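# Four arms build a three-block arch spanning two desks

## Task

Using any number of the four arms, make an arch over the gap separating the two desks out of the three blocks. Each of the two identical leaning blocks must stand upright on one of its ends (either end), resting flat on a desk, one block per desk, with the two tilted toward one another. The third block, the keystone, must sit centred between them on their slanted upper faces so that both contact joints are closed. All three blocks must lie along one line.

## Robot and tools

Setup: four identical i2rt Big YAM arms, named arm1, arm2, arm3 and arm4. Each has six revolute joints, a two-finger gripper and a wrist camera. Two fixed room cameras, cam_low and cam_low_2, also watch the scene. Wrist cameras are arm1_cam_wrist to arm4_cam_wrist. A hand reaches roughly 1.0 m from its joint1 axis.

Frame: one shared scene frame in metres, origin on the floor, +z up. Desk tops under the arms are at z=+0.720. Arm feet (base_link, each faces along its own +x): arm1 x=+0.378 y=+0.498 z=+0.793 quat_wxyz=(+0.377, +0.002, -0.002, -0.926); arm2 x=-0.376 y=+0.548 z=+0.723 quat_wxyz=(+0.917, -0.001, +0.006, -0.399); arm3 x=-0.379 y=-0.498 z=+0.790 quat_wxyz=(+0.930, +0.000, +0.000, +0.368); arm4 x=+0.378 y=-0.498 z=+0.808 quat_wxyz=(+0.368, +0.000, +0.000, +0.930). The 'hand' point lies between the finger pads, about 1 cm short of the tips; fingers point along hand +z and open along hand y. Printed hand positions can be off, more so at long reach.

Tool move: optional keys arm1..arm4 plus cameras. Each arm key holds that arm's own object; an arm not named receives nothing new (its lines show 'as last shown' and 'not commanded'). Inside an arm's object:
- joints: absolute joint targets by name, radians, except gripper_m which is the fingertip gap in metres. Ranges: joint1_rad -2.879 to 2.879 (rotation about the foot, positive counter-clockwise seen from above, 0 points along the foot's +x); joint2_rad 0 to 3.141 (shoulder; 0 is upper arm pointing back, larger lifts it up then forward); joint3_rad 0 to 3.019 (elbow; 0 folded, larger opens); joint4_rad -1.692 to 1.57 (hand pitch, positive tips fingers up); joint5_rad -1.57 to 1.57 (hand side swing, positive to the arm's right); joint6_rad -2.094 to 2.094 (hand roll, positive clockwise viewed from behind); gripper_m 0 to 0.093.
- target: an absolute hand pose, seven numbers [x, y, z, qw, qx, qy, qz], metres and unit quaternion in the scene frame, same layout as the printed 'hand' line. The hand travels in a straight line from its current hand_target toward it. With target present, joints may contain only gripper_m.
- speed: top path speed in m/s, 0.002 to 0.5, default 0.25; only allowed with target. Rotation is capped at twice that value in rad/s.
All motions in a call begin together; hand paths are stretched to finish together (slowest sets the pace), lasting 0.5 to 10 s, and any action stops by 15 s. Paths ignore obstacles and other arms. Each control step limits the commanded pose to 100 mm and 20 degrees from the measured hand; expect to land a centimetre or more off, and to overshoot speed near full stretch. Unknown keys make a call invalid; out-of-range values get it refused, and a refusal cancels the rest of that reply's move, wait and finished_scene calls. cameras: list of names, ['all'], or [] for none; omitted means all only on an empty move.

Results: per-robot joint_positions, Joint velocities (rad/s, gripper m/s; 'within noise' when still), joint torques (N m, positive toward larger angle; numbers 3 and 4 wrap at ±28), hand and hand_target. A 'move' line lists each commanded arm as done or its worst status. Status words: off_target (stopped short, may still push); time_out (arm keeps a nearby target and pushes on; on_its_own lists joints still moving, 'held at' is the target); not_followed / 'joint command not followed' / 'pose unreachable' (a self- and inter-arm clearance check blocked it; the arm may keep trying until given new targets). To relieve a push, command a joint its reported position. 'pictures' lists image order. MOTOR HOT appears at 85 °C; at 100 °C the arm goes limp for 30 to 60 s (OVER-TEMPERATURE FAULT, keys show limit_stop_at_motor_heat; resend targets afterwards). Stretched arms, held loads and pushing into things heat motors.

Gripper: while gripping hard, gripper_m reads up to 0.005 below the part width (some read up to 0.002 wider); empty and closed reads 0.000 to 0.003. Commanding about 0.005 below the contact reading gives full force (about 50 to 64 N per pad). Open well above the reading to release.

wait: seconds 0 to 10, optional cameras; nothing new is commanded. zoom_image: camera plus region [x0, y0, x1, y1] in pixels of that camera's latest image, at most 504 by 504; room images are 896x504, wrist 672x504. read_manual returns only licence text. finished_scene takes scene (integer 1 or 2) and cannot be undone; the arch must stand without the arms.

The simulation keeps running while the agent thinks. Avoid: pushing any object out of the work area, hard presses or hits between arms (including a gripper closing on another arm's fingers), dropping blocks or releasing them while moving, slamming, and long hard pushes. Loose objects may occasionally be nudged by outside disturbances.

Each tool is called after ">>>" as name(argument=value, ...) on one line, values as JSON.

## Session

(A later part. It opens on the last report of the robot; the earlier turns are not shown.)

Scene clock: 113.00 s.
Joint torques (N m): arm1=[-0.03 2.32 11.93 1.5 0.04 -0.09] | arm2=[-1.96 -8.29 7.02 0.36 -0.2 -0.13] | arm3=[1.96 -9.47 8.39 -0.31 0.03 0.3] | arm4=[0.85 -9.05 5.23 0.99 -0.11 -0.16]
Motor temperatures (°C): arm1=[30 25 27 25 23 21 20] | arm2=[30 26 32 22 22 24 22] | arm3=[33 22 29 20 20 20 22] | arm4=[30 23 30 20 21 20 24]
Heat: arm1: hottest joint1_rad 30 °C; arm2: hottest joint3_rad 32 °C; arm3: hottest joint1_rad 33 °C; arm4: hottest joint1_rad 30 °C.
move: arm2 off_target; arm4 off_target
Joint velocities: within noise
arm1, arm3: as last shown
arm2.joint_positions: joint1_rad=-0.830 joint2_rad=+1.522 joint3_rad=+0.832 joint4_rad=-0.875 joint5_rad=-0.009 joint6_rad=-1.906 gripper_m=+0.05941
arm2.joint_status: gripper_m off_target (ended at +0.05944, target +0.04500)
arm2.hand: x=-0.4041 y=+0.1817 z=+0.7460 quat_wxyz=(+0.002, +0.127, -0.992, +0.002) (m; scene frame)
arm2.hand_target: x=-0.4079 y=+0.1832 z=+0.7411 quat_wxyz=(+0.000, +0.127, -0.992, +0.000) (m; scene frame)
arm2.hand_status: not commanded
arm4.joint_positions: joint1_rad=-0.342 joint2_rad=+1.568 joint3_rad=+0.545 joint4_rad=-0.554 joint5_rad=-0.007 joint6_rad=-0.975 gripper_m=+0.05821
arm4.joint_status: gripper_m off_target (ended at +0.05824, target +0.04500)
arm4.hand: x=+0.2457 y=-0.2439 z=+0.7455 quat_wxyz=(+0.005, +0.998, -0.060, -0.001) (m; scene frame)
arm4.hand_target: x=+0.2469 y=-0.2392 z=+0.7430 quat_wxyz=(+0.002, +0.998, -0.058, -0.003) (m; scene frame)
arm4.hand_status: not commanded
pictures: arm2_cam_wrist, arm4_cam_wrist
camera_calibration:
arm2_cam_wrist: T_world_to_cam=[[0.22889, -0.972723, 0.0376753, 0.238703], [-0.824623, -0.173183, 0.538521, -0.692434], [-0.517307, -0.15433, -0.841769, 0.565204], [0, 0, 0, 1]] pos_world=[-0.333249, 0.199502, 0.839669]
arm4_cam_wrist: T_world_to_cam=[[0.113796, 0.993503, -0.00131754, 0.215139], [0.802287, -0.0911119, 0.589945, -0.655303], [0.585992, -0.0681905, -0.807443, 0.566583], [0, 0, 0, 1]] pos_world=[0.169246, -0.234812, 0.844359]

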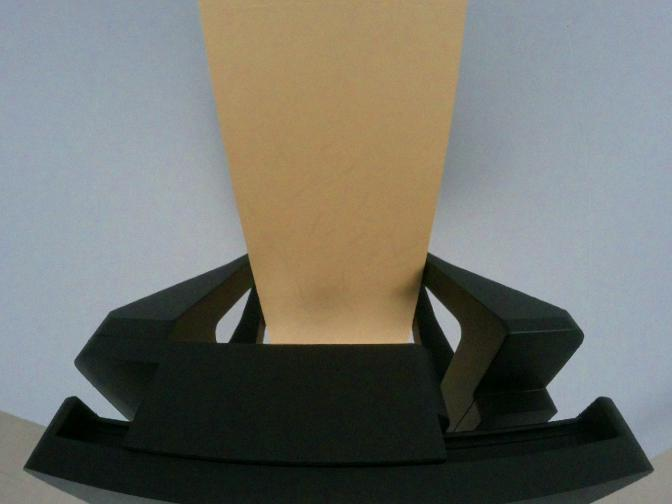

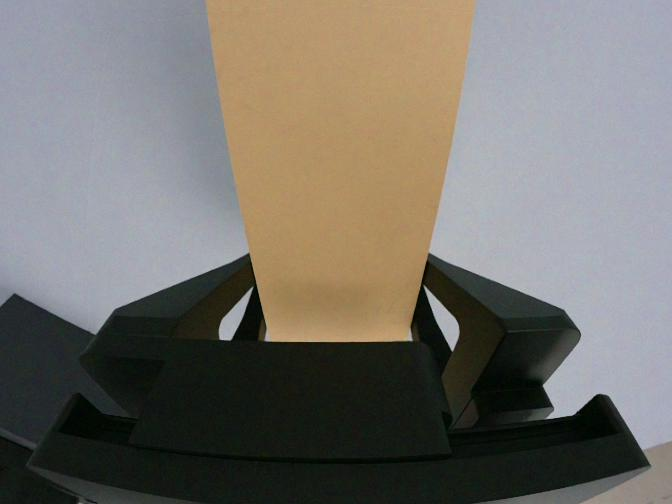

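>>> move(arm2={"target": [-0.404, 0.182, 0.885, 0.0, -0.1262, 0.9920, 0.0], "speed": 0.15}, arm4={"target": [0.246, -0.240, 0.885, 0.0, -0.9983, 0.0584, 0.0], "speed": 0.15}, cameras=["arm2_cam_wrist", "arm4_cam_wrist", "cam_low", "cam_low_2"])

Scene clock: 119.13 s.
Joint torques (N m): arm1=[-0.03 2.32 11.99 1.52 0.05 -0.09] | arm2=[-1.2 -9.17 14.74 -0.57 -0.18 -0.08] | arm3=[1.9 -8.88 8.32 -0.4 0.02 0.32] | arm4=[1.67 -9.64 12.07 -0.44 0.03 -0.08]
Motor temperatures (°C): arm1=[30 25 27 25 23 21 20] | arm2=[30 26 32 22 22 24 22] | arm3=[33 22 29 20 20 20 22] | arm4=[30 23 30 20 21 20 24]
Heat: arm1: hottest joint1_rad 30 °C; arm2: hottest joint3_rad 32 °C; arm3: hottest joint1_rad 33 °C; arm4: hottest joint1_rad 30 °C.
move: arm2 off_target; arm4 off_target
Joint velocities: within noise
arm1, arm3: as last shown
arm2.joint_positions: joint1_rad=-0.830 joint2_rad=+1.349 joint3_rad=+0.976 joint4_rad=-1.272 joint5_rad=-0.009 joint6_rad=-1.904 gripper_m=+0.05941
arm2.joint_status: not commanded
arm2.hand: x=-0.4009 y=+0.2067 z=+0.8535 quat_wxyz=(-0.006, +0.126, -0.991, -0.037) (m; scene frame)
arm2.hand_target: x=-0.4040 y=+0.1831 z=+0.8851 quat_wxyz=(+0.001, +0.125, -0.992, +0.002) (m; scene frame)
arm2.hand_status: off_target (0.040 m and 4.4 deg from the pose sent, 0.139 m and 0.3 deg at the start)
arm4.joint_positions: joint1_rad=-0.342 joint2_rad=+1.244 joint3_rad=+0.645 joint4_rad=-1.045 joint5_rad=+0.005 joint6_rad=-0.975 gripper_m=+0.05821
arm4.joint_status: not commanded
arm4.hand: x=+0.2587 y=-0.2646 z=+0.8583 quat_wxyz=(+0.031, +0.998, -0.060, +0.021) (m; scene frame)
arm4.hand_target: x=+0.2478 y=-0.2407 z=+0.8848 quat_wxyz=(-0.002, +0.998, -0.058, +0.003) (m; scene frame)
arm4.hand_status: off_target (0.038 m and 4.3 deg from the pose sent, 0.140 m and 0.6 deg at the start)
pictures: arm2_cam_wrist, arm4_cam_wrist, cam_low, cam_low_2
camera_calibration:
arm2_cam_wrist: T_world_to_cam=[[0.22646, -0.973249, -0.0387708, 0.322559], [-0.828456, -0.213396, 0.517806, -0.718928], [-0.512228, -0.0851424, -0.854619, 0.659895], [0, 0, 0, 1]] pos_world=[-0.33063, 0.216699, 0.94873]
arm4_cam_wrist: T_world_to_cam=[[0.114338, 0.992162, -0.0504147, 0.275976], [0.776875, -0.0576679, 0.627008, -0.750575], [0.619186, -0.110857, -0.77738, 0.602963], [0, 0, 0, 1]] pos_world=[0.178202, -0.250255, 0.953261]

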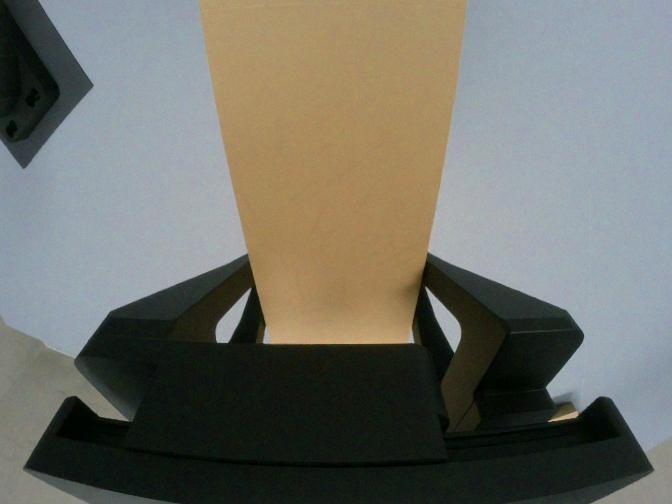

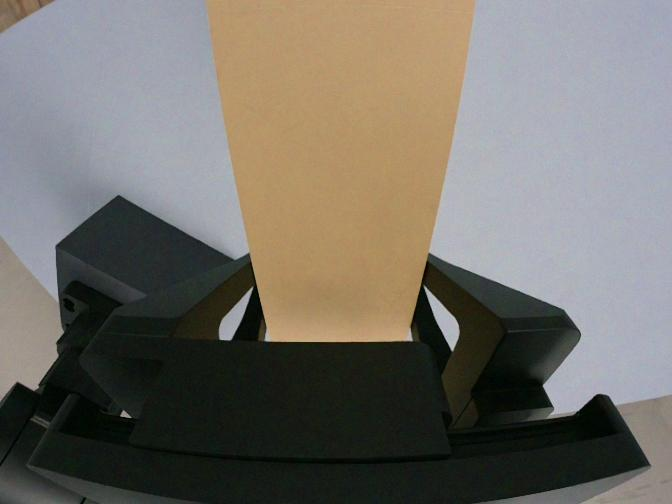

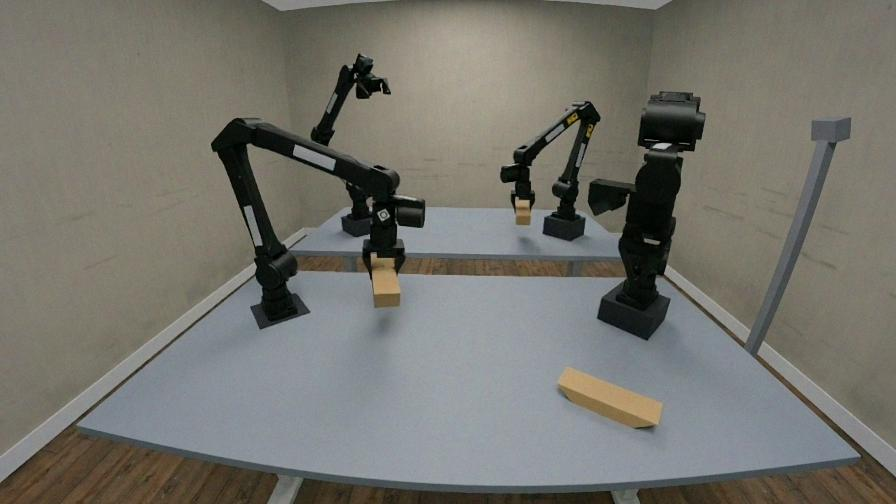

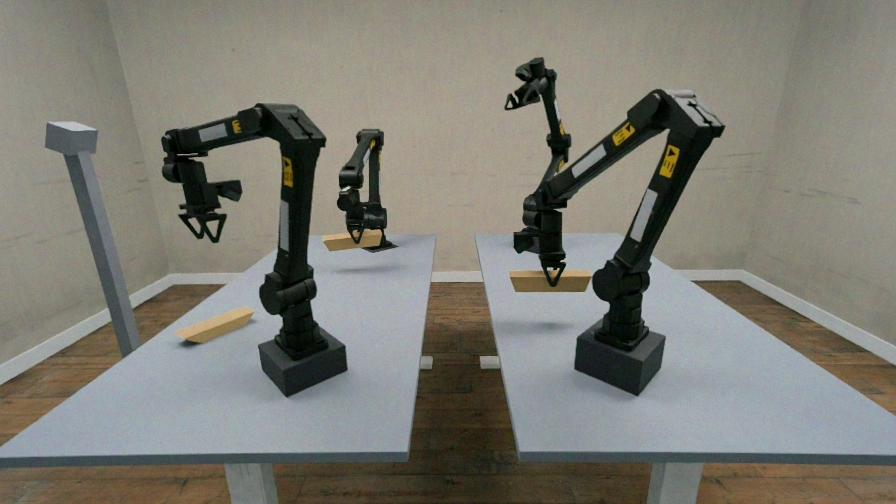

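>>> move(arm2={"target": [-0.30, 0.12, 0.95, 0.3000, -0.0666, 0.9514, 0.0210], "speed": 0.15}, arm4={"target": [0.23, -0.15, 0.95, 0.00787, -0.9534, 0.02497, 0.3006], "speed": 0.15}, cameras=["arm2_cam_wrist", "arm4_cam_wrist", "cam_low", "cam_low_2"])

Scene clock: 130.80 s.
Joint torques (N m): arm1=[0.09 2.26 12 1.54 0.05 -0.09] | arm2=[-0.26 -11.34 15.01 -0.81 -0.96 0.07] | arm3=[1.85 -9.29 8.44 -0.44 0.01 0.31] | arm4=[1.03 -9.7 13.34 1.09 -1.12 -0.19]
Motor temperatures (°C): arm1=[30 25 27 25 23 21 20] | arm2=[30 26 34 22 22 24 23] | arm3=[33 22 29 20 20 20 22] | arm4=[30 24 32 20 21 20 25]
Heat: arm1: hottest joint1_rad 30 °C; arm2: hottest joint3_rad 34 °C; arm3: hottest joint1_rad 33 °C; arm4: hottest joint3_rad 32 °C.
move: arm2 off_target; arm4 off_target
Joint velocities: within noise
arm1, arm3: as last shown
arm2.joint_positions: joint1_rad=-0.820 joint2_rad=+1.535 joint3_rad=+1.270 joint4_rad=-1.502 joint5_rad=-0.595 joint6_rad=-1.827 gripper_m=+0.05942
arm2.joint_status: not commanded
arm2.hand: x=-0.3064 y=+0.1393 z=+0.9210 quat_wxyz=(-0.298, +0.060, -0.952, -0.047) (m; scene frame)
arm2.hand_target: x=-0.3002 y=+0.1211 z=+0.9494 quat_wxyz=(-0.300, +0.068, -0.951, -0.019) (m; scene frame)
arm2.hand_status: off_target (0.035 m and 3.0 deg from the pose sent, 0.164 m and 34.8 deg at the start)
arm4.joint_positions: joint1_rad=-0.666 joint2_rad=+1.302 joint3_rad=+0.804 joint4_rad=-1.030 joint5_rad=-0.584 joint6_rad=-1.318 gripper_m=+0.05821
arm4.joint_status: not commanded
arm4.hand: x=+0.2340 y=-0.1844 z=+0.9219 quat_wxyz=(+0.038, +0.957, -0.042, -0.286) (m; scene frame)
arm4.hand_target: x=+0.2306 y=-0.1527 z=+0.9503 quat_wxyz=(-0.007, +0.953, -0.026, -0.301) (m; scene frame)
arm4.hand_status: off_target (0.045 m and 5.9 deg from the pose sent, 0.150 m and 37.9 deg at the start)
pictures: arm2_cam_wrist, arm4_cam_wrist, cam_low, cam_low_2
camera_calibration:
arm2_cam_wrist: T_world_to_cam=[[0.101949, -0.994025, -0.0390047, 0.20318], [-0.99405, -0.100283, -0.0425155, -0.240336], [0.03835, 0.0431071, -0.998334, 1.04351], [0, 0, 0, 1]] pos_world=[-0.299638, 0.132882, 1.03947]
arm4_cam_wrist: T_world_to_cam=[[0.0579134, 0.994579, -0.0863666, 0.24915], [0.997072, -0.0532964, 0.0548402, -0.289841], [0.0499398, -0.0892897, -0.994753, 1.01424], [0, 0, 0, 1]] pos_world=[0.223912, -0.172686, 1.04633]

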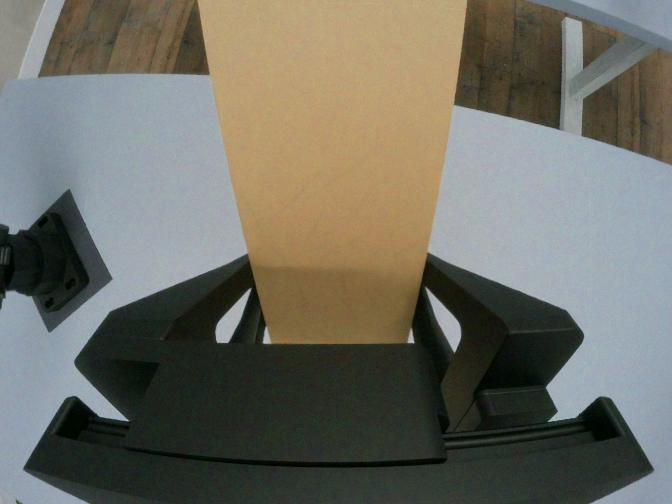

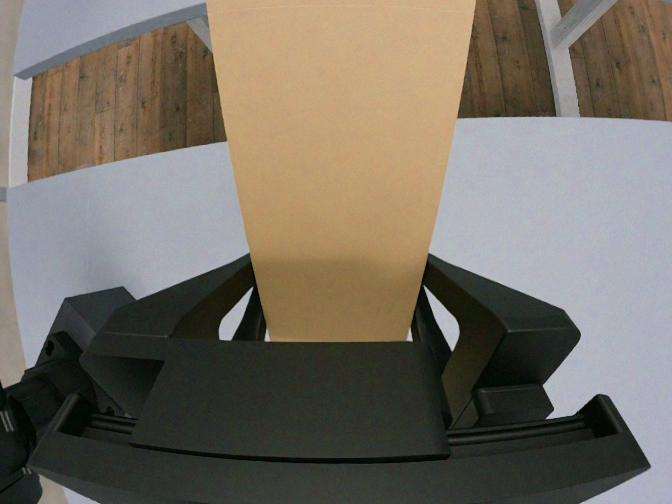

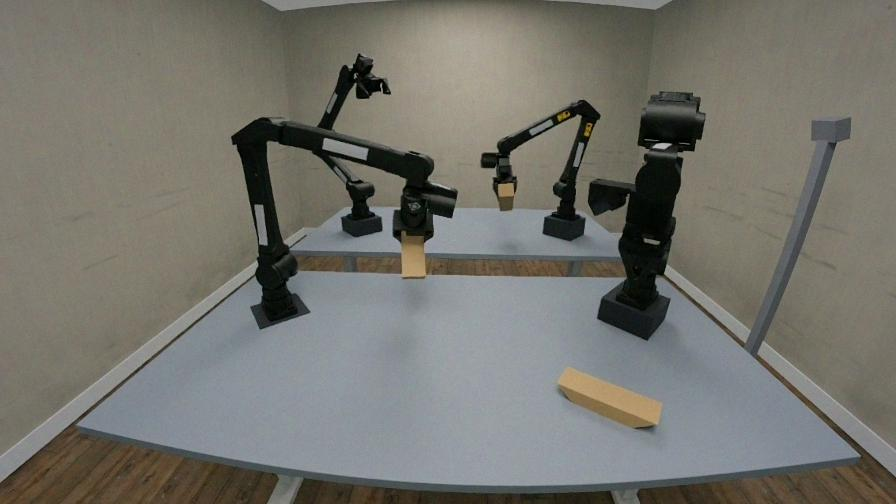

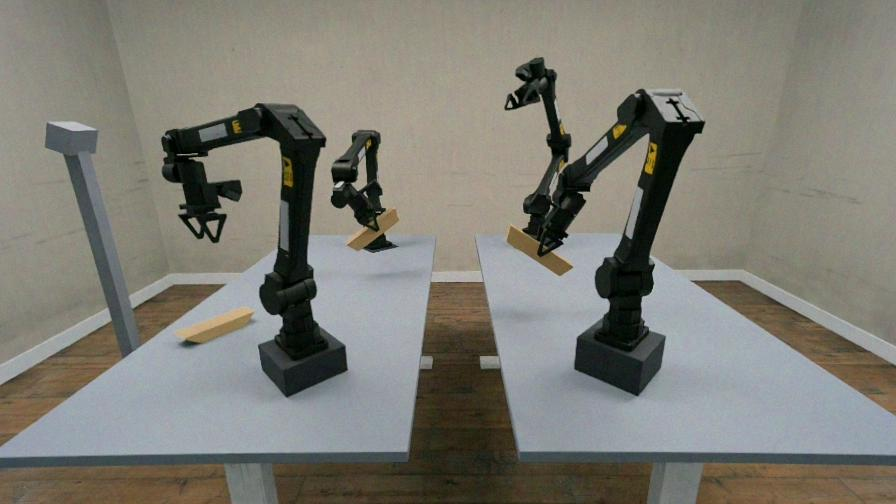

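>>> move(arm2={"target": [-0.125, -0.02, 0.91, 0.5736, 0.0, 0.8192, 0.0], "speed": 0.15}, arm4={"target": [0.120, 0.03, 0.92, 0.0, -0.8192, 0.0, 0.5736], "speed": 0.15}, cameras=["arm2_cam_wrist", "arm4_cam_wrist", "cam_low", "cam_low_2"])

Scene clock: 144.13 s.
Joint torques (N m): arm1=[0.09 2.26 11.96 1.52 0.05 -0.09] | arm2=[-0.56 -18.55 12.49 0.96 -1.24 0.07] | arm3=[1.79 -8.76 8.38 -0.39 0 0.28] | arm4=[2.67 -18.32 11.71 1.94 -1.52 0.15]
Motor temperatures (°C): arm1=[30 25 28 25 23 21 20] | arm2=[30 26 38 22 23 24 23] | arm3=[33 22 29 20 20 20 22] | arm4=[29 24 35 20 22 20 25]
Heat: arm1: hottest joint1_rad 30 °C; arm2: hottest joint3_rad 38 °C; arm3: hottest joint1_rad 33 °C; arm4: hottest joint3_rad 35 °C.
move: arm2 off_target; arm4 off_target
Joint velocities: within noise
arm1, arm3: as last shown
arm2.joint_positions: joint1_rad=-0.608 joint2_rad=+1.883 joint3_rad=+1.387 joint4_rad=-0.754 joint5_rad=-1.185 joint6_rad=-1.146 gripper_m=+0.05942
arm2.joint_status: not commanded
arm2.hand: x=-0.1345 y=-0.0061 z=+0.8760 quat_wxyz=(-0.562, -0.027, -0.826, -0.028) (m; scene frame)
arm2.hand_target: x=-0.1252 y=-0.0169 z=+0.9101 quat_wxyz=(-0.574, -0.003, -0.819, -0.004) (m; scene frame)
arm2.hand_status: off_target (0.038 m and 4.8 deg from the pose sent, 0.242 m and 36.3 deg at the start)
arm4.joint_positions: joint1_rad=-0.647 joint2_rad=+1.888 joint3_rad=+1.156 joint4_rad=-0.482 joint5_rad=-1.161 joint6_rad=-1.099 gripper_m=+0.05821
arm4.joint_status: not commanded
arm4.hand: x=+0.1313 y=+0.0058 z=+0.8879 quat_wxyz=(+0.030, +0.828, -0.028, -0.559) (m; scene frame)
arm4.hand_target: x=+0.1205 y=+0.0279 z=+0.9204 quat_wxyz=(+0.001, +0.819, +0.000, -0.573) (m; scene frame)
arm4.hand_status: off_target (0.042 m and 5.1 deg from the pose sent, 0.243 m and 37.3 deg at the start)
pictures: arm2_cam_wrist, arm4_cam_wrist, cam_low, cam_low_2
camera_calibration:
arm2_cam_wrist: T_world_to_cam=[[-0.0549065, -0.994675, -0.087217, 0.0604509], [-0.80714, 0.0956358, -0.582562, 0.413424], [0.587801, 0.0384099, -0.808093, 0.905447], [0, 0, 0, 1]] pos_world=[-0.195213, -0.0141872, 0.977803]
arm4_cam_wrist: T_world_to_cam=[[0.0175819, 0.997264, -0.0717963, 0.0552942], [0.850283, -0.0526922, -0.523682, 0.357577], [-0.526032, -0.0518398, -0.848883, 0.948338], [0, 0, 0, 1]] pos_world=[0.193842, 0.0128602, 0.996255]

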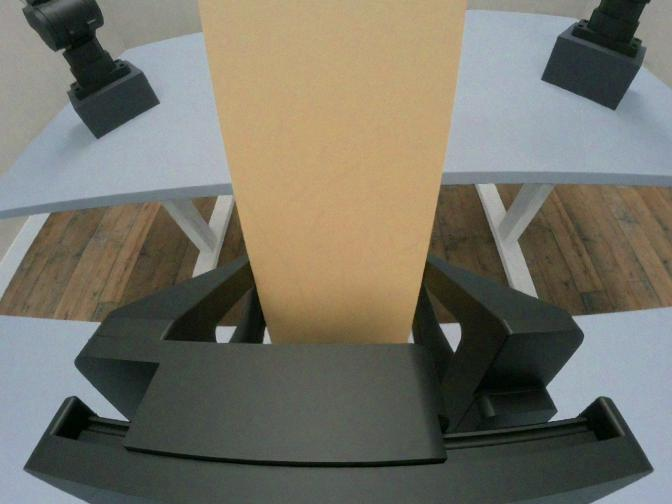

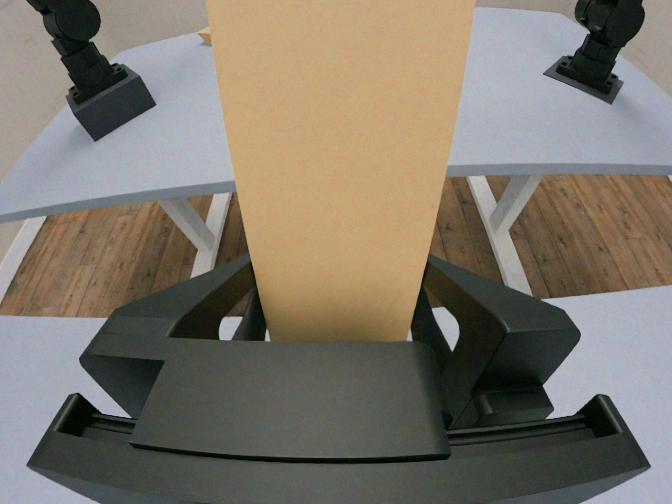

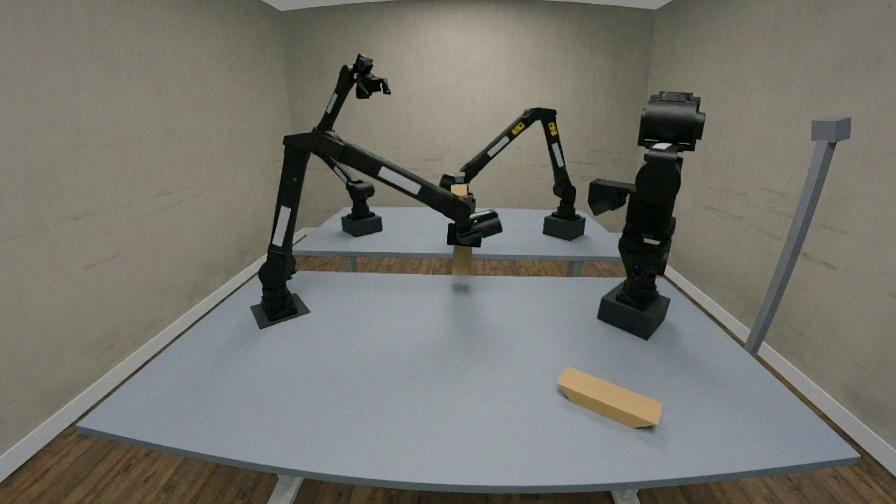

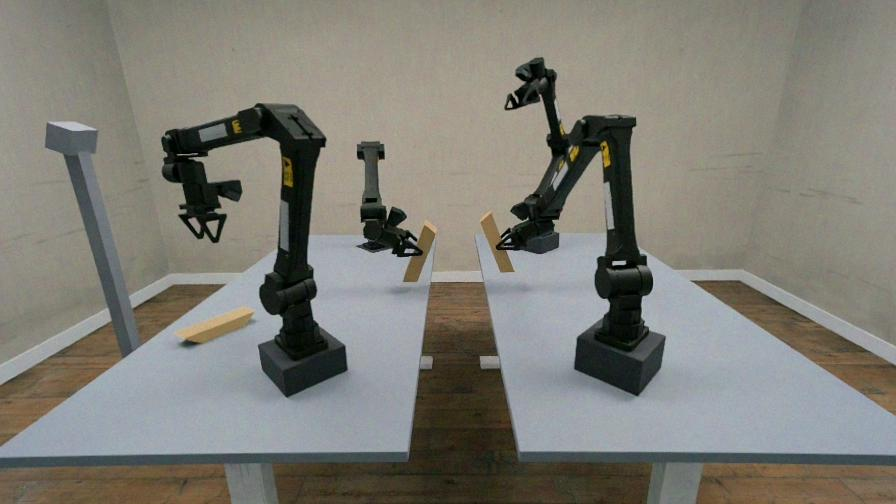

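>>> zoom_image(camera="cam_low_2", region=[380, 190, 560, 300])

>>> zoom_image(camera="cam_low", region=[400, 150, 540, 310])

Scaled by 2.800 from the camera's 896x504 image, which has a finer 1280x720 frame.

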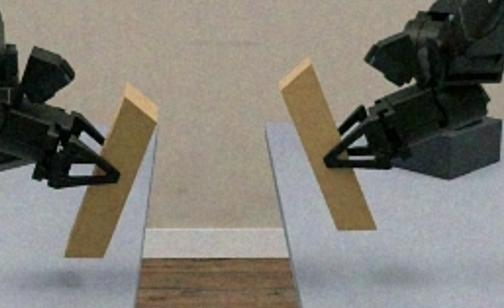

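Scaled by 3.150 from the camera's 896x504 image, which has a finer 1280x720 frame.

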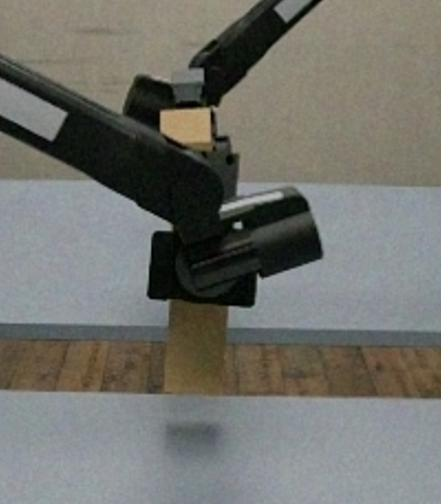

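>>> move(arm2={"target": [-0.120, -0.010, 0.862, 0.5736, 0.0, 0.8192, 0.0], "speed": 0.1}, arm4={"target": [0.114, 0.018, 0.878, 0.0, -0.8192, 0.0, 0.5736], "speed": 0.1}, cameras=["cam_low", "cam_low_2"])

Scene clock: 150.80 s.
Joint torques (N m): arm1=[0.03 2.26 11.96 1.55 0.04 -0.08] | arm2=[-0.26 -19.02 9.09 1.16 -1 0.1] | arm3=[1.44 -9.17 8.43 -0.46 0.02 0.32] | arm4=[2.67 -18.96 8.16 2.15 -1.21 0.15]
Motor temperatures (°C): arm1=[30 25 28 25 23 21 20] | arm2=[30 28 39 22 24 24 23] | arm3=[33 22 29 20 20 20 22] | arm4=[29 25 35 20 22 20 25]
Heat: arm1: hottest joint1_rad 30 °C; arm2: hottest joint3_rad 39 °C; arm3: hottest joint1_rad 33 °C; arm4: hottest joint3_rad 35 °C.
move: arm2 off_target; arm4 off_target
Joint velocities: within noise
arm1.joint_positions: joint1_rad=+0.252 joint2_rad=+0.565 joint3_rad=+1.417 joint4_rad=-1.312 joint5_rad=+0.231 joint6_rad=+0.335 gripper_m=+0.09396
arm1.joint_status: not commanded
arm1.hand: x=+0.2345 y=+0.3433 z=+1.3639 quat_wxyz=(-0.255, -0.816, -0.228, +0.467) (m; scene frame)
arm1.hand_target: x=+0.2364 y=+0.3466 z=+1.3781 quat_wxyz=(-0.264, -0.808, -0.223, +0.477) (m; scene frame)
arm1.hand_status: not commanded
arm2.joint_positions: joint1_rad=-0.597 joint2_rad=+1.921 joint3_rad=+1.341 joint4_rad=-0.600 joint5_rad=-1.185 joint6_rad=-1.120 gripper_m=+0.05942
arm2.joint_status: not commanded
arm2.hand: x=-0.1277 y=-0.0087 z=+0.8447 quat_wxyz=(-0.566, -0.014, -0.824, -0.010) (m; scene frame)
arm2.hand_target: x=-0.1201 y=-0.0097 z=+0.8618 quat_wxyz=(-0.574, +0.000, -0.819, -0.001) (m; scene frame)
arm2.hand_status: off_target (0.019 m and 2.2 deg from the pose sent, 0.021 m and 4.8 deg at the start)
arm3: as last shown
arm4.joint_positions: joint1_rad=-0.632 joint2_rad=+1.945 joint3_rad=+1.134 joint4_rad=-0.334 joint5_rad=-1.161 joint6_rad=-1.068 gripper_m=+0.05821
arm4.joint_status: not commanded
arm4.hand: x=+0.1222 y=+0.0093 z=+0.8592 quat_wxyz=(+0.014, +0.825, -0.014, -0.564) (m; scene frame)
arm4.hand_target: x=+0.1143 y=+0.0174 z=+0.8780 quat_wxyz=(-0.001, +0.819, +0.002, -0.574) (m; scene frame)
arm4.hand_status: off_target (0.022 m and 2.7 deg from the pose sent, 0.023 m and 5.1 deg at the start)
pictures: cam_low, cam_low_2

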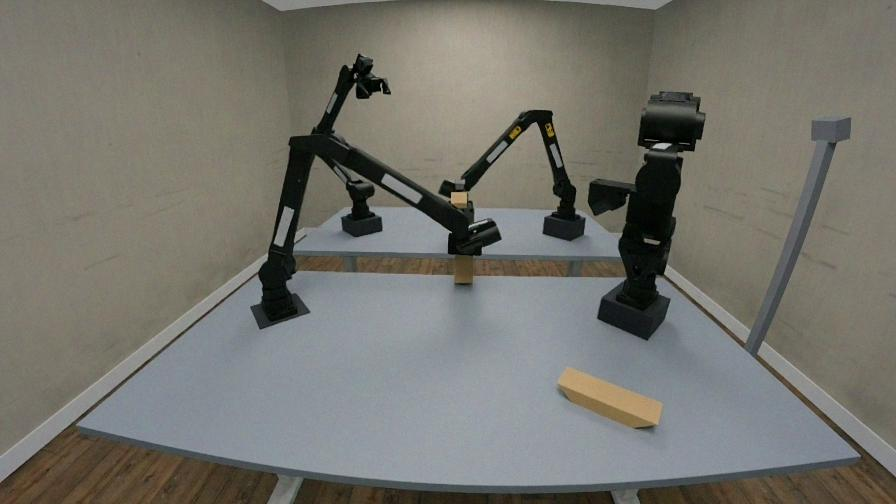

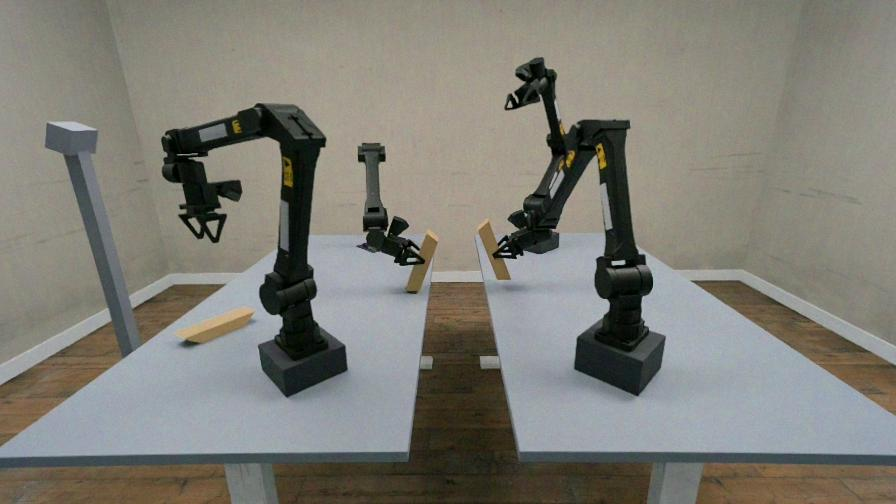

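>>> zoom_image(camera="cam_low_2", region=[390, 210, 530, 310])

>>> zoom_image(camera="cam_low", region=[420, 170, 520, 310])

Scaled by 3.600 from the camera's 896x504 image, which has a finer 1280x720 frame.

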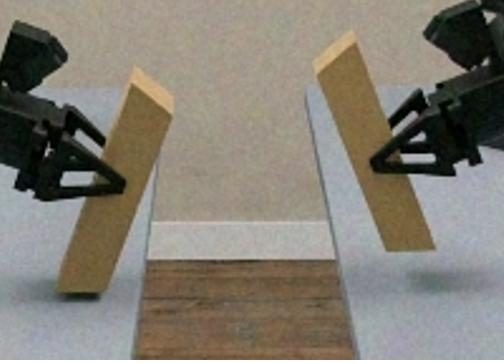

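Scaled by 3.600 from the camera's 896x504 image, which has a finer 1280x720 frame.

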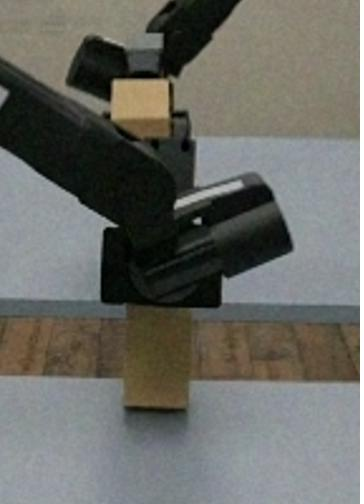

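>>> move(arm2={"target": [-0.120, -0.006, 0.845, 0.5736, 0.0, 0.8192, 0.0], "speed": 0.06}, arm4={"target": [0.114, 0.010, 0.850, 0.0, -0.8192, 0.0, 0.5736], "speed": 0.06}, cameras=["cam_low", "cam_low_2"])

>>> zoom_image(camera="cam_low_2", region=[390, 210, 530, 310])

>>> zoom_image(camera="cam_low", region=[420, 170, 520, 310])

Scene clock: 157.67 s.
Joint torques (N m): arm1=[0.15 2.2 11.95 1.54 0.04 -0.09] | arm2=[-0.38 -17.49 8.65 1.36 -0.97 0.07] | arm3=[1.61 -8.76 8.43 -0.4 0.05 0.3] | arm4=[2.67 -18.67 7.61 2.21 -1.13 0.15]
Motor temperatures (°C): arm1=[30 25 28 25 23 21 20] | arm2=[30 29 38 22 24 24 24] | arm3=[33 22 29 20 20 20 22] | arm4=[29 26 34 20 22 20 26]
Heat: arm1: hottest joint1_rad 30 °C; arm2: hottest joint3_rad 38 °C; arm3: hottest joint1_rad 33 °C; arm4: hottest joint3_rad 34 °C.
move: arm2 off_target; arm4 off_target
Joint velocities: within noise
arm1: as last shown
arm2.joint_positions: joint1_rad=-0.597 joint2_rad=+1.926 joint3_rad=+1.315 joint4_rad=-0.551 joint5_rad=-1.185 joint6_rad=-1.117 gripper_m=+0.05942
arm2.joint_status: not commanded
arm2.hand: x=-0.1283 y=-0.0060 z=+0.8349 quat_wxyz=(-0.568, -0.010, -0.823, -0.004) (m; scene frame)
arm2.hand_target: x=-0.1201 y=-0.0058 z=+0.8450 quat_wxyz=(-0.574, +0.001, -0.819, +0.000) (m; scene frame)
arm2.hand_status: off_target (0.013 m and 1.5 deg from the pose sent, 0.008 m and 2.2 deg at the start)
arm3.joint_positions: joint1_rad=+1.813 joint2_rad=+1.286 joint3_rad=+1.173 joint4_rad=-1.472 joint5_rad=+0.003 joint6_rad=+1.686 gripper_m=+0.09398
arm3.joint_status: not commanded
arm3.hand: x=-0.6770 y=-0.3035 z=+1.0148 quat_wxyz=(-0.004, +0.426, -0.905, +0.005) (m; scene frame)
arm3.hand_target: x=-0.6781 y=-0.3077 z=+1.0209 quat_wxyz=(+0.001, +0.425, -0.905, -0.002) (m; scene frame)
arm3.hand_status: not commanded
arm4.joint_positions: joint1_rad=-0.630 joint2_rad=+1.983 joint3_rad=+1.099 joint4_rad=-0.249 joint5_rad=-1.161 joint6_rad=-1.056 gripper_m=+0.05821
arm4.joint_status: not commanded
arm4.hand: x=+0.1227 y=+0.0016 z=+0.8333 quat_wxyz=(+0.014, +0.825, -0.016, -0.565) (m; scene frame)
arm4.hand_target: x=+0.1141 y=+0.0095 z=+0.8503 quat_wxyz=(+0.000, +0.819, +0.001, -0.574) (m; scene frame)
arm4.hand_status: off_target (0.021 m and 2.7 deg from the pose sent, 0.012 m and 2.7 deg at the start)
pictures: cam_low, cam_low_2

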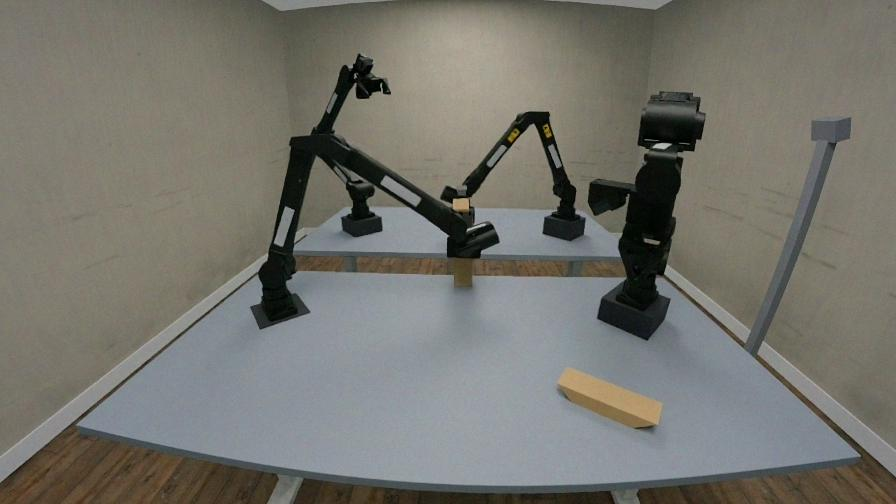

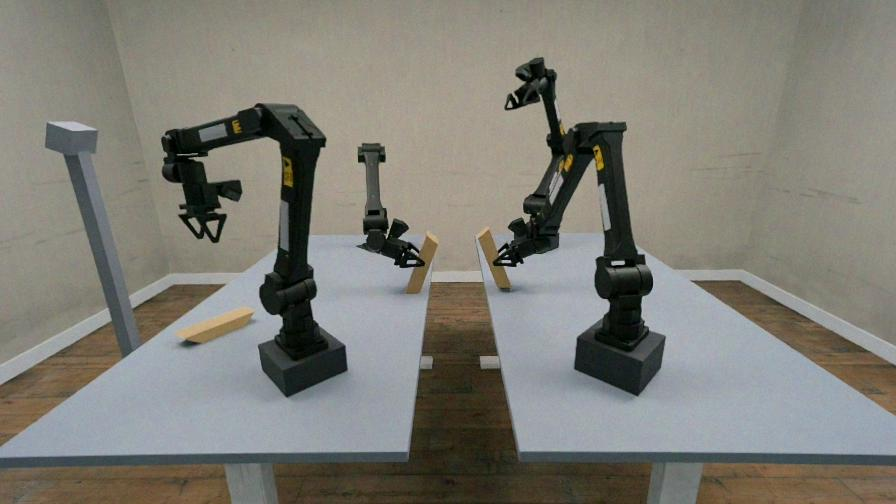

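Scaled by 3.600 from the camera's 896x504 image, which has a finer 1280x720 frame.

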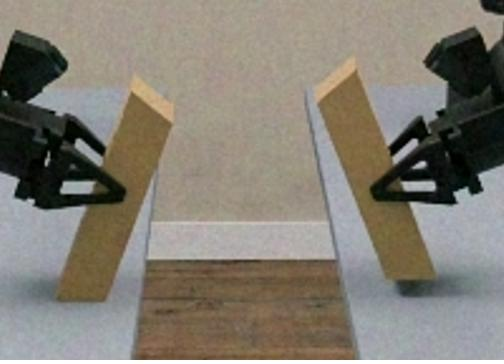

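Scaled by 3.600 from the camera's 896x504 image, which has a finer 1280x720 frame.

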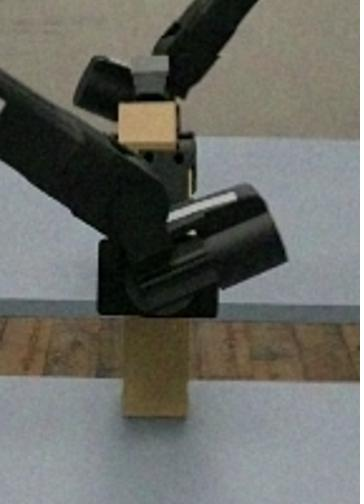

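>>> move(arm2={"target": [-0.118, -0.004, 0.832, 0.5736, 0.0, 0.8192, 0.0], "speed": 0.06}, arm4={"target": [0.112, 0.006, 0.836, 0.0, -0.8192, 0.0, 0.5736], "speed": 0.06}, cameras=["cam_low", "cam_low_2", "arm2_cam_wrist", "arm4_cam_wrist"])

>>> zoom_image(camera="cam_low_2", region=[390, 210, 530, 310])

>>> zoom_image(camera="cam_low", region=[420, 170, 520, 310])

Scene clock: 160.03 s.
Joint torques (N m): arm1=[0.03 2.37 11.96 1.54 0.05 -0.08] | arm2=[-0.03 -16.62 8.12 1.37 -0.79 -0.07] | arm3=[1.61 -8.82 8.39 -0.39 0.03 0.27] | arm4=[2.67 -18.43 7.28 2.22 -1.03 0.15]
Motor temperatures (°C): arm1=[30 25 28 25 23 21 20] | arm2=[30 29 37 22 24 24 24] | arm3=[33 22 29 20 20 20 22] | arm4=[29 26 34 20 22 20 26]
Heat: arm1: hottest joint1_rad 30 °C; arm2: hottest joint3_rad 37 °C; arm3: hottest joint1_rad 33 °C; arm4: hottest joint3_rad 34 °C.
move: arm2 done; arm4 off_target
Joint velocities: within noise
arm1, arm3: as last shown
arm2.joint_positions: joint1_rad=-0.594 joint2_rad=+1.926 joint3_rad=+1.305 joint4_rad=-0.513 joint5_rad=-1.188 joint6_rad=-1.091 gripper_m=+0.05942
arm2.joint_status: not commanded
arm2.hand: x=-0.1266 y=-0.0065 z=+0.8334 quat_wxyz=(-0.571, -0.011, -0.821, -0.002) (m; scene frame)
arm2.hand_target: x=-0.1182 y=-0.0040 z=+0.8320 quat_wxyz=(-0.573, +0.000, -0.819, +0.000) (m; scene frame)
arm2.hand_status: done (0.009 m and 1.4 deg from the pose sent, 0.011 m and 1.5 deg at the start)
arm4.joint_positions: joint1_rad=-0.625 joint2_rad=+2.003 joint3_rad=+1.084 joint4_rad=-0.200 joint5_rad=-1.161 joint6_rad=-1.044 gripper_m=+0.05821
arm4.joint_status: not commanded
arm4.hand: x=+0.1206 y=-0.0017 z=+0.8219 quat_wxyz=(+0.013, +0.824, -0.015, -0.566) (m; scene frame)
arm4.hand_target: x=+0.1121 y=+0.0056 z=+0.8363 quat_wxyz=(+0.000, +0.819, +0.000, -0.574) (m; scene frame)
arm4.hand_status: off_target (0.018 m and 2.5 deg from the pose sent, 0.012 m and 2.7 deg at the start)
pictures: arm2_cam_wrist, arm4_cam_wrist, cam_low, cam_low_2
camera_calibration:
arm2_cam_wrist: T_world_to_cam=[[-0.0574315, -0.997993, -0.0266873, 0.00598128], [-0.795054, 0.0618878, -0.603373, 0.413696], [0.603814, -0.0134348, -0.797012, 0.858828], [0, 0, 0, 1]] pos_world=[-0.189318, -0.00809531, 0.934269]
arm4_cam_wrist: T_world_to_cam=[[0.0148124, 0.999468, -0.0290536, 0.0235547], [0.841486, -0.0281551, -0.539545, 0.345832], [-0.540076, -0.0164562, -0.841455, 0.88196], [0, 0, 0, 1]] pos_world=[0.184964, 0.000708467, 0.929406]

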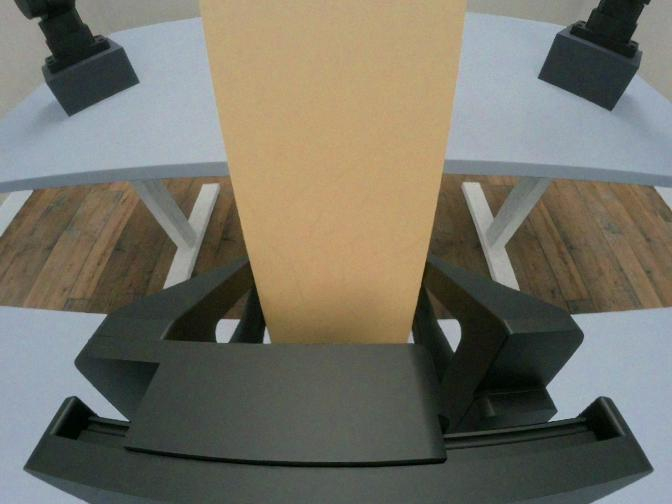

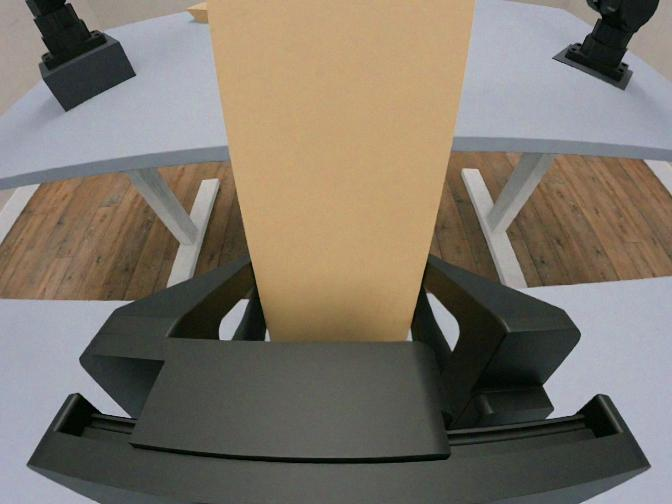

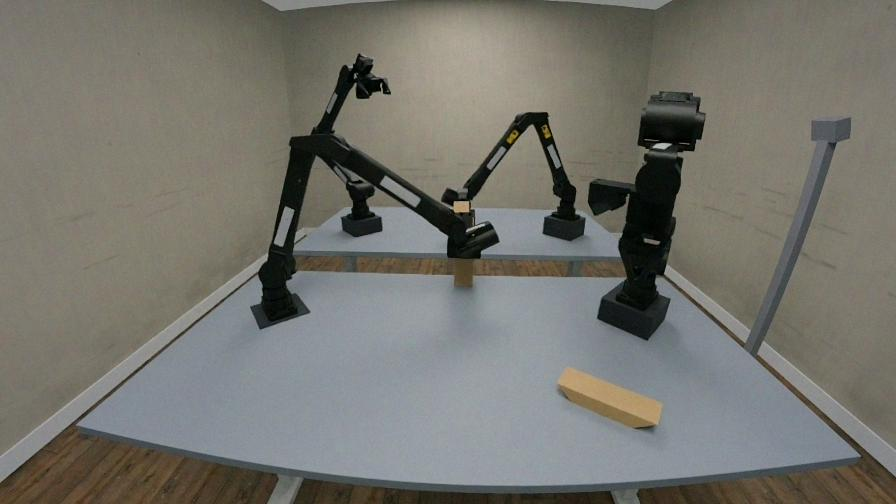

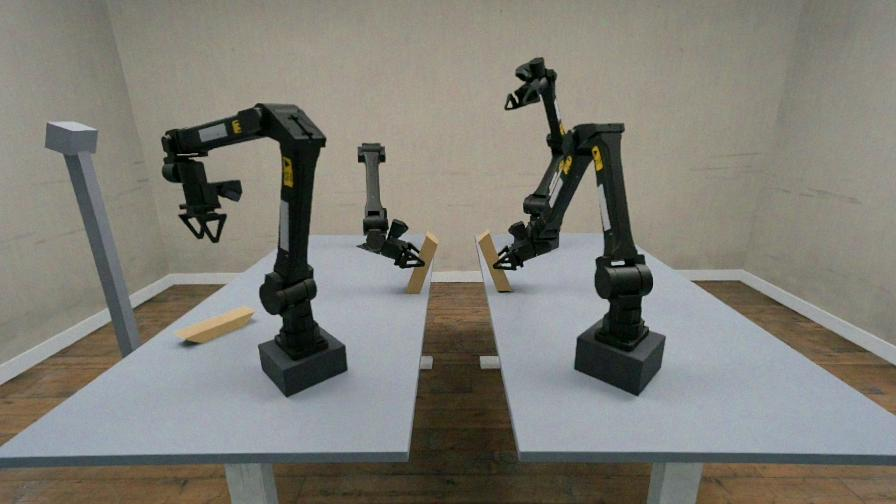

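Scaled by 3.600 from the camera's 896x504 image, which has a finer 1280x720 frame.

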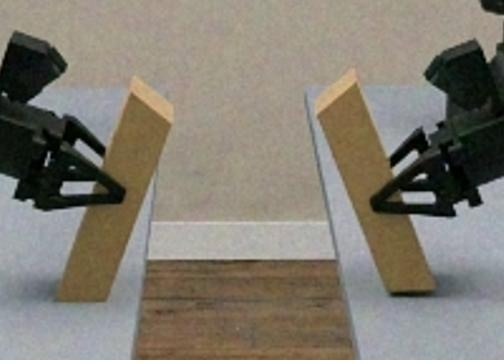

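Scaled by 3.600 from the camera's 896x504 image, which has a finer 1280x720 frame.

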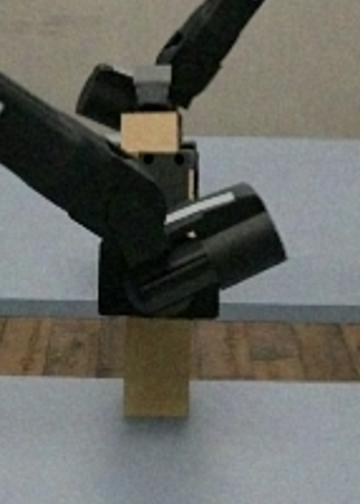

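>>> move(arm2={"target": [-0.117, -0.003, 0.828, 0.5736, 0.0, 0.8192, 0.0], "speed": 0.06}, arm4={"target": [0.111, 0.004, 0.820, 0.0, -0.8192, 0.0, 0.5736], "speed": 0.06}, cameras=["cam_low", "cam_low_2"])

>>> zoom_image(camera="cam_low_2", region=[390, 210, 530, 310])

Scene clock: 162.17 s.
Joint torques (N m): arm1=[0.21 2.2 11.97 1.51 0.05 -0.08] | arm2=[-0.32 -16.21 7.79 1.43 -0.61 -0.11] | arm3=[1.44 -9.11 8.44 -0.44 0.03 0.28] | arm4=[2.67 -17.55 6.69 2.29 -0.86 0.12]
Motor temperatures (°C): arm1=[30 25 28 25 23 21 20] | arm2=[30 29 37 22 24 24 24] | arm3=[33 22 29 20 20 20 22] | arm4=[29 26 34 20 22 20 26]
Heat: arm1: hottest joint1_rad 30 °C; arm2: hottest joint3_rad 37 °C; arm3: hottest joint1_rad 33 °C; arm4: hottest joint3_rad 34 °C.
move: arm2 done; arm4 done
Joint velocities: within noise
arm1, arm3: as last shown
arm2.joint_positions: joint1_rad=-0.592 joint2_rad=+1.926 joint3_rad=+1.301 joint4_rad=-0.499 joint5_rad=-1.191 joint6_rad=-1.082 gripper_m=+0.05942
arm2.joint_status: not commanded
arm2.hand: x=-0.1252 y=-0.0060 z=+0.8331 quat_wxyz=(-0.572, -0.011, -0.820, -0.002) (m; scene frame)
arm2.hand_target: x=-0.1171 y=-0.0029 z=+0.8280 quat_wxyz=(-0.573, +0.000, -0.819, +0.000) (m; scene frame)
arm2.hand_status: done (0.010 m and 1.3 deg from the pose sent, 0.012 m and 1.4 deg at the start)
arm4.joint_positions: joint1_rad=-0.623 joint2_rad=+2.019 joint3_rad=+1.083 joint4_rad=-0.156 joint5_rad=-1.162 joint6_rad=-1.028 gripper_m=+0.05821
arm4.joint_status: not commanded
arm4.hand: x=+0.1186 y=+0.0005 z=+0.8161 quat_wxyz=(+0.008, +0.822, -0.012, -0.569) (m; scene frame)
arm4.hand_target: x=+0.1112 y=+0.0038 z=+0.8199 quat_wxyz=(+0.002, +0.819, -0.003, -0.573) (m; scene frame)
arm4.hand_status: done (0.009 m and 1.8 deg from the pose sent, 0.011 m and 2.5 deg at the start)
pictures: cam_low, cam_low_2

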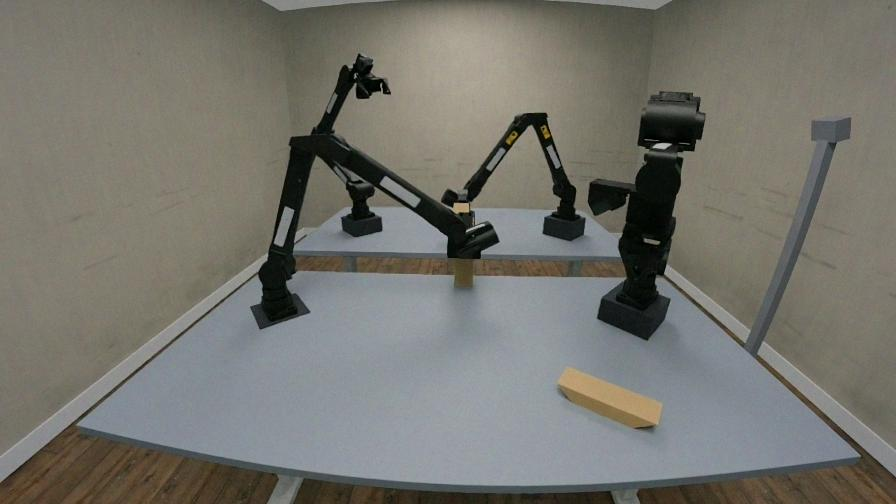

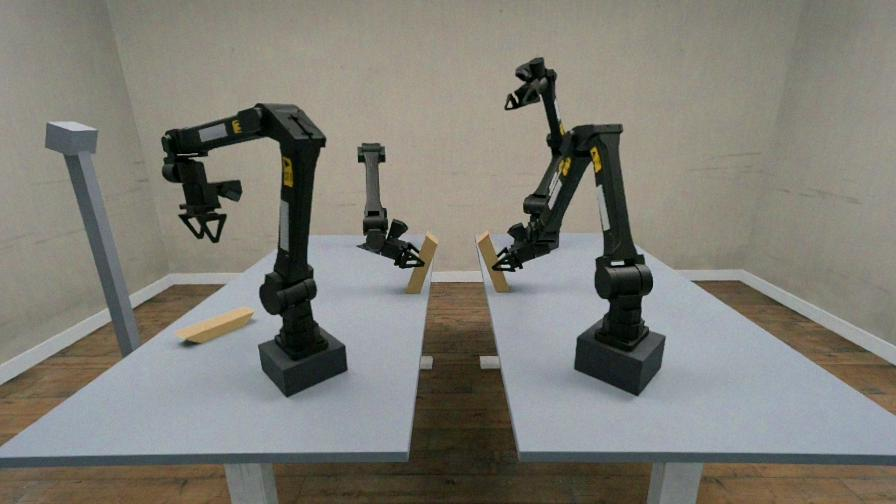

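Scaled by 3.600 from the camera's 896x504 image, which has a finer 1280x720 frame.

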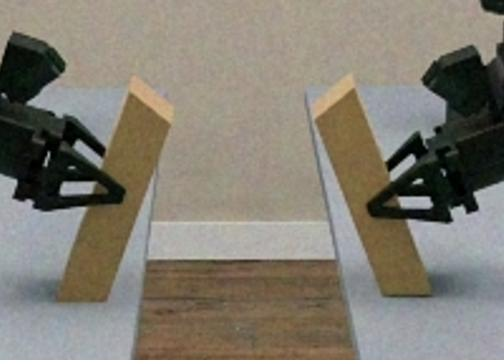

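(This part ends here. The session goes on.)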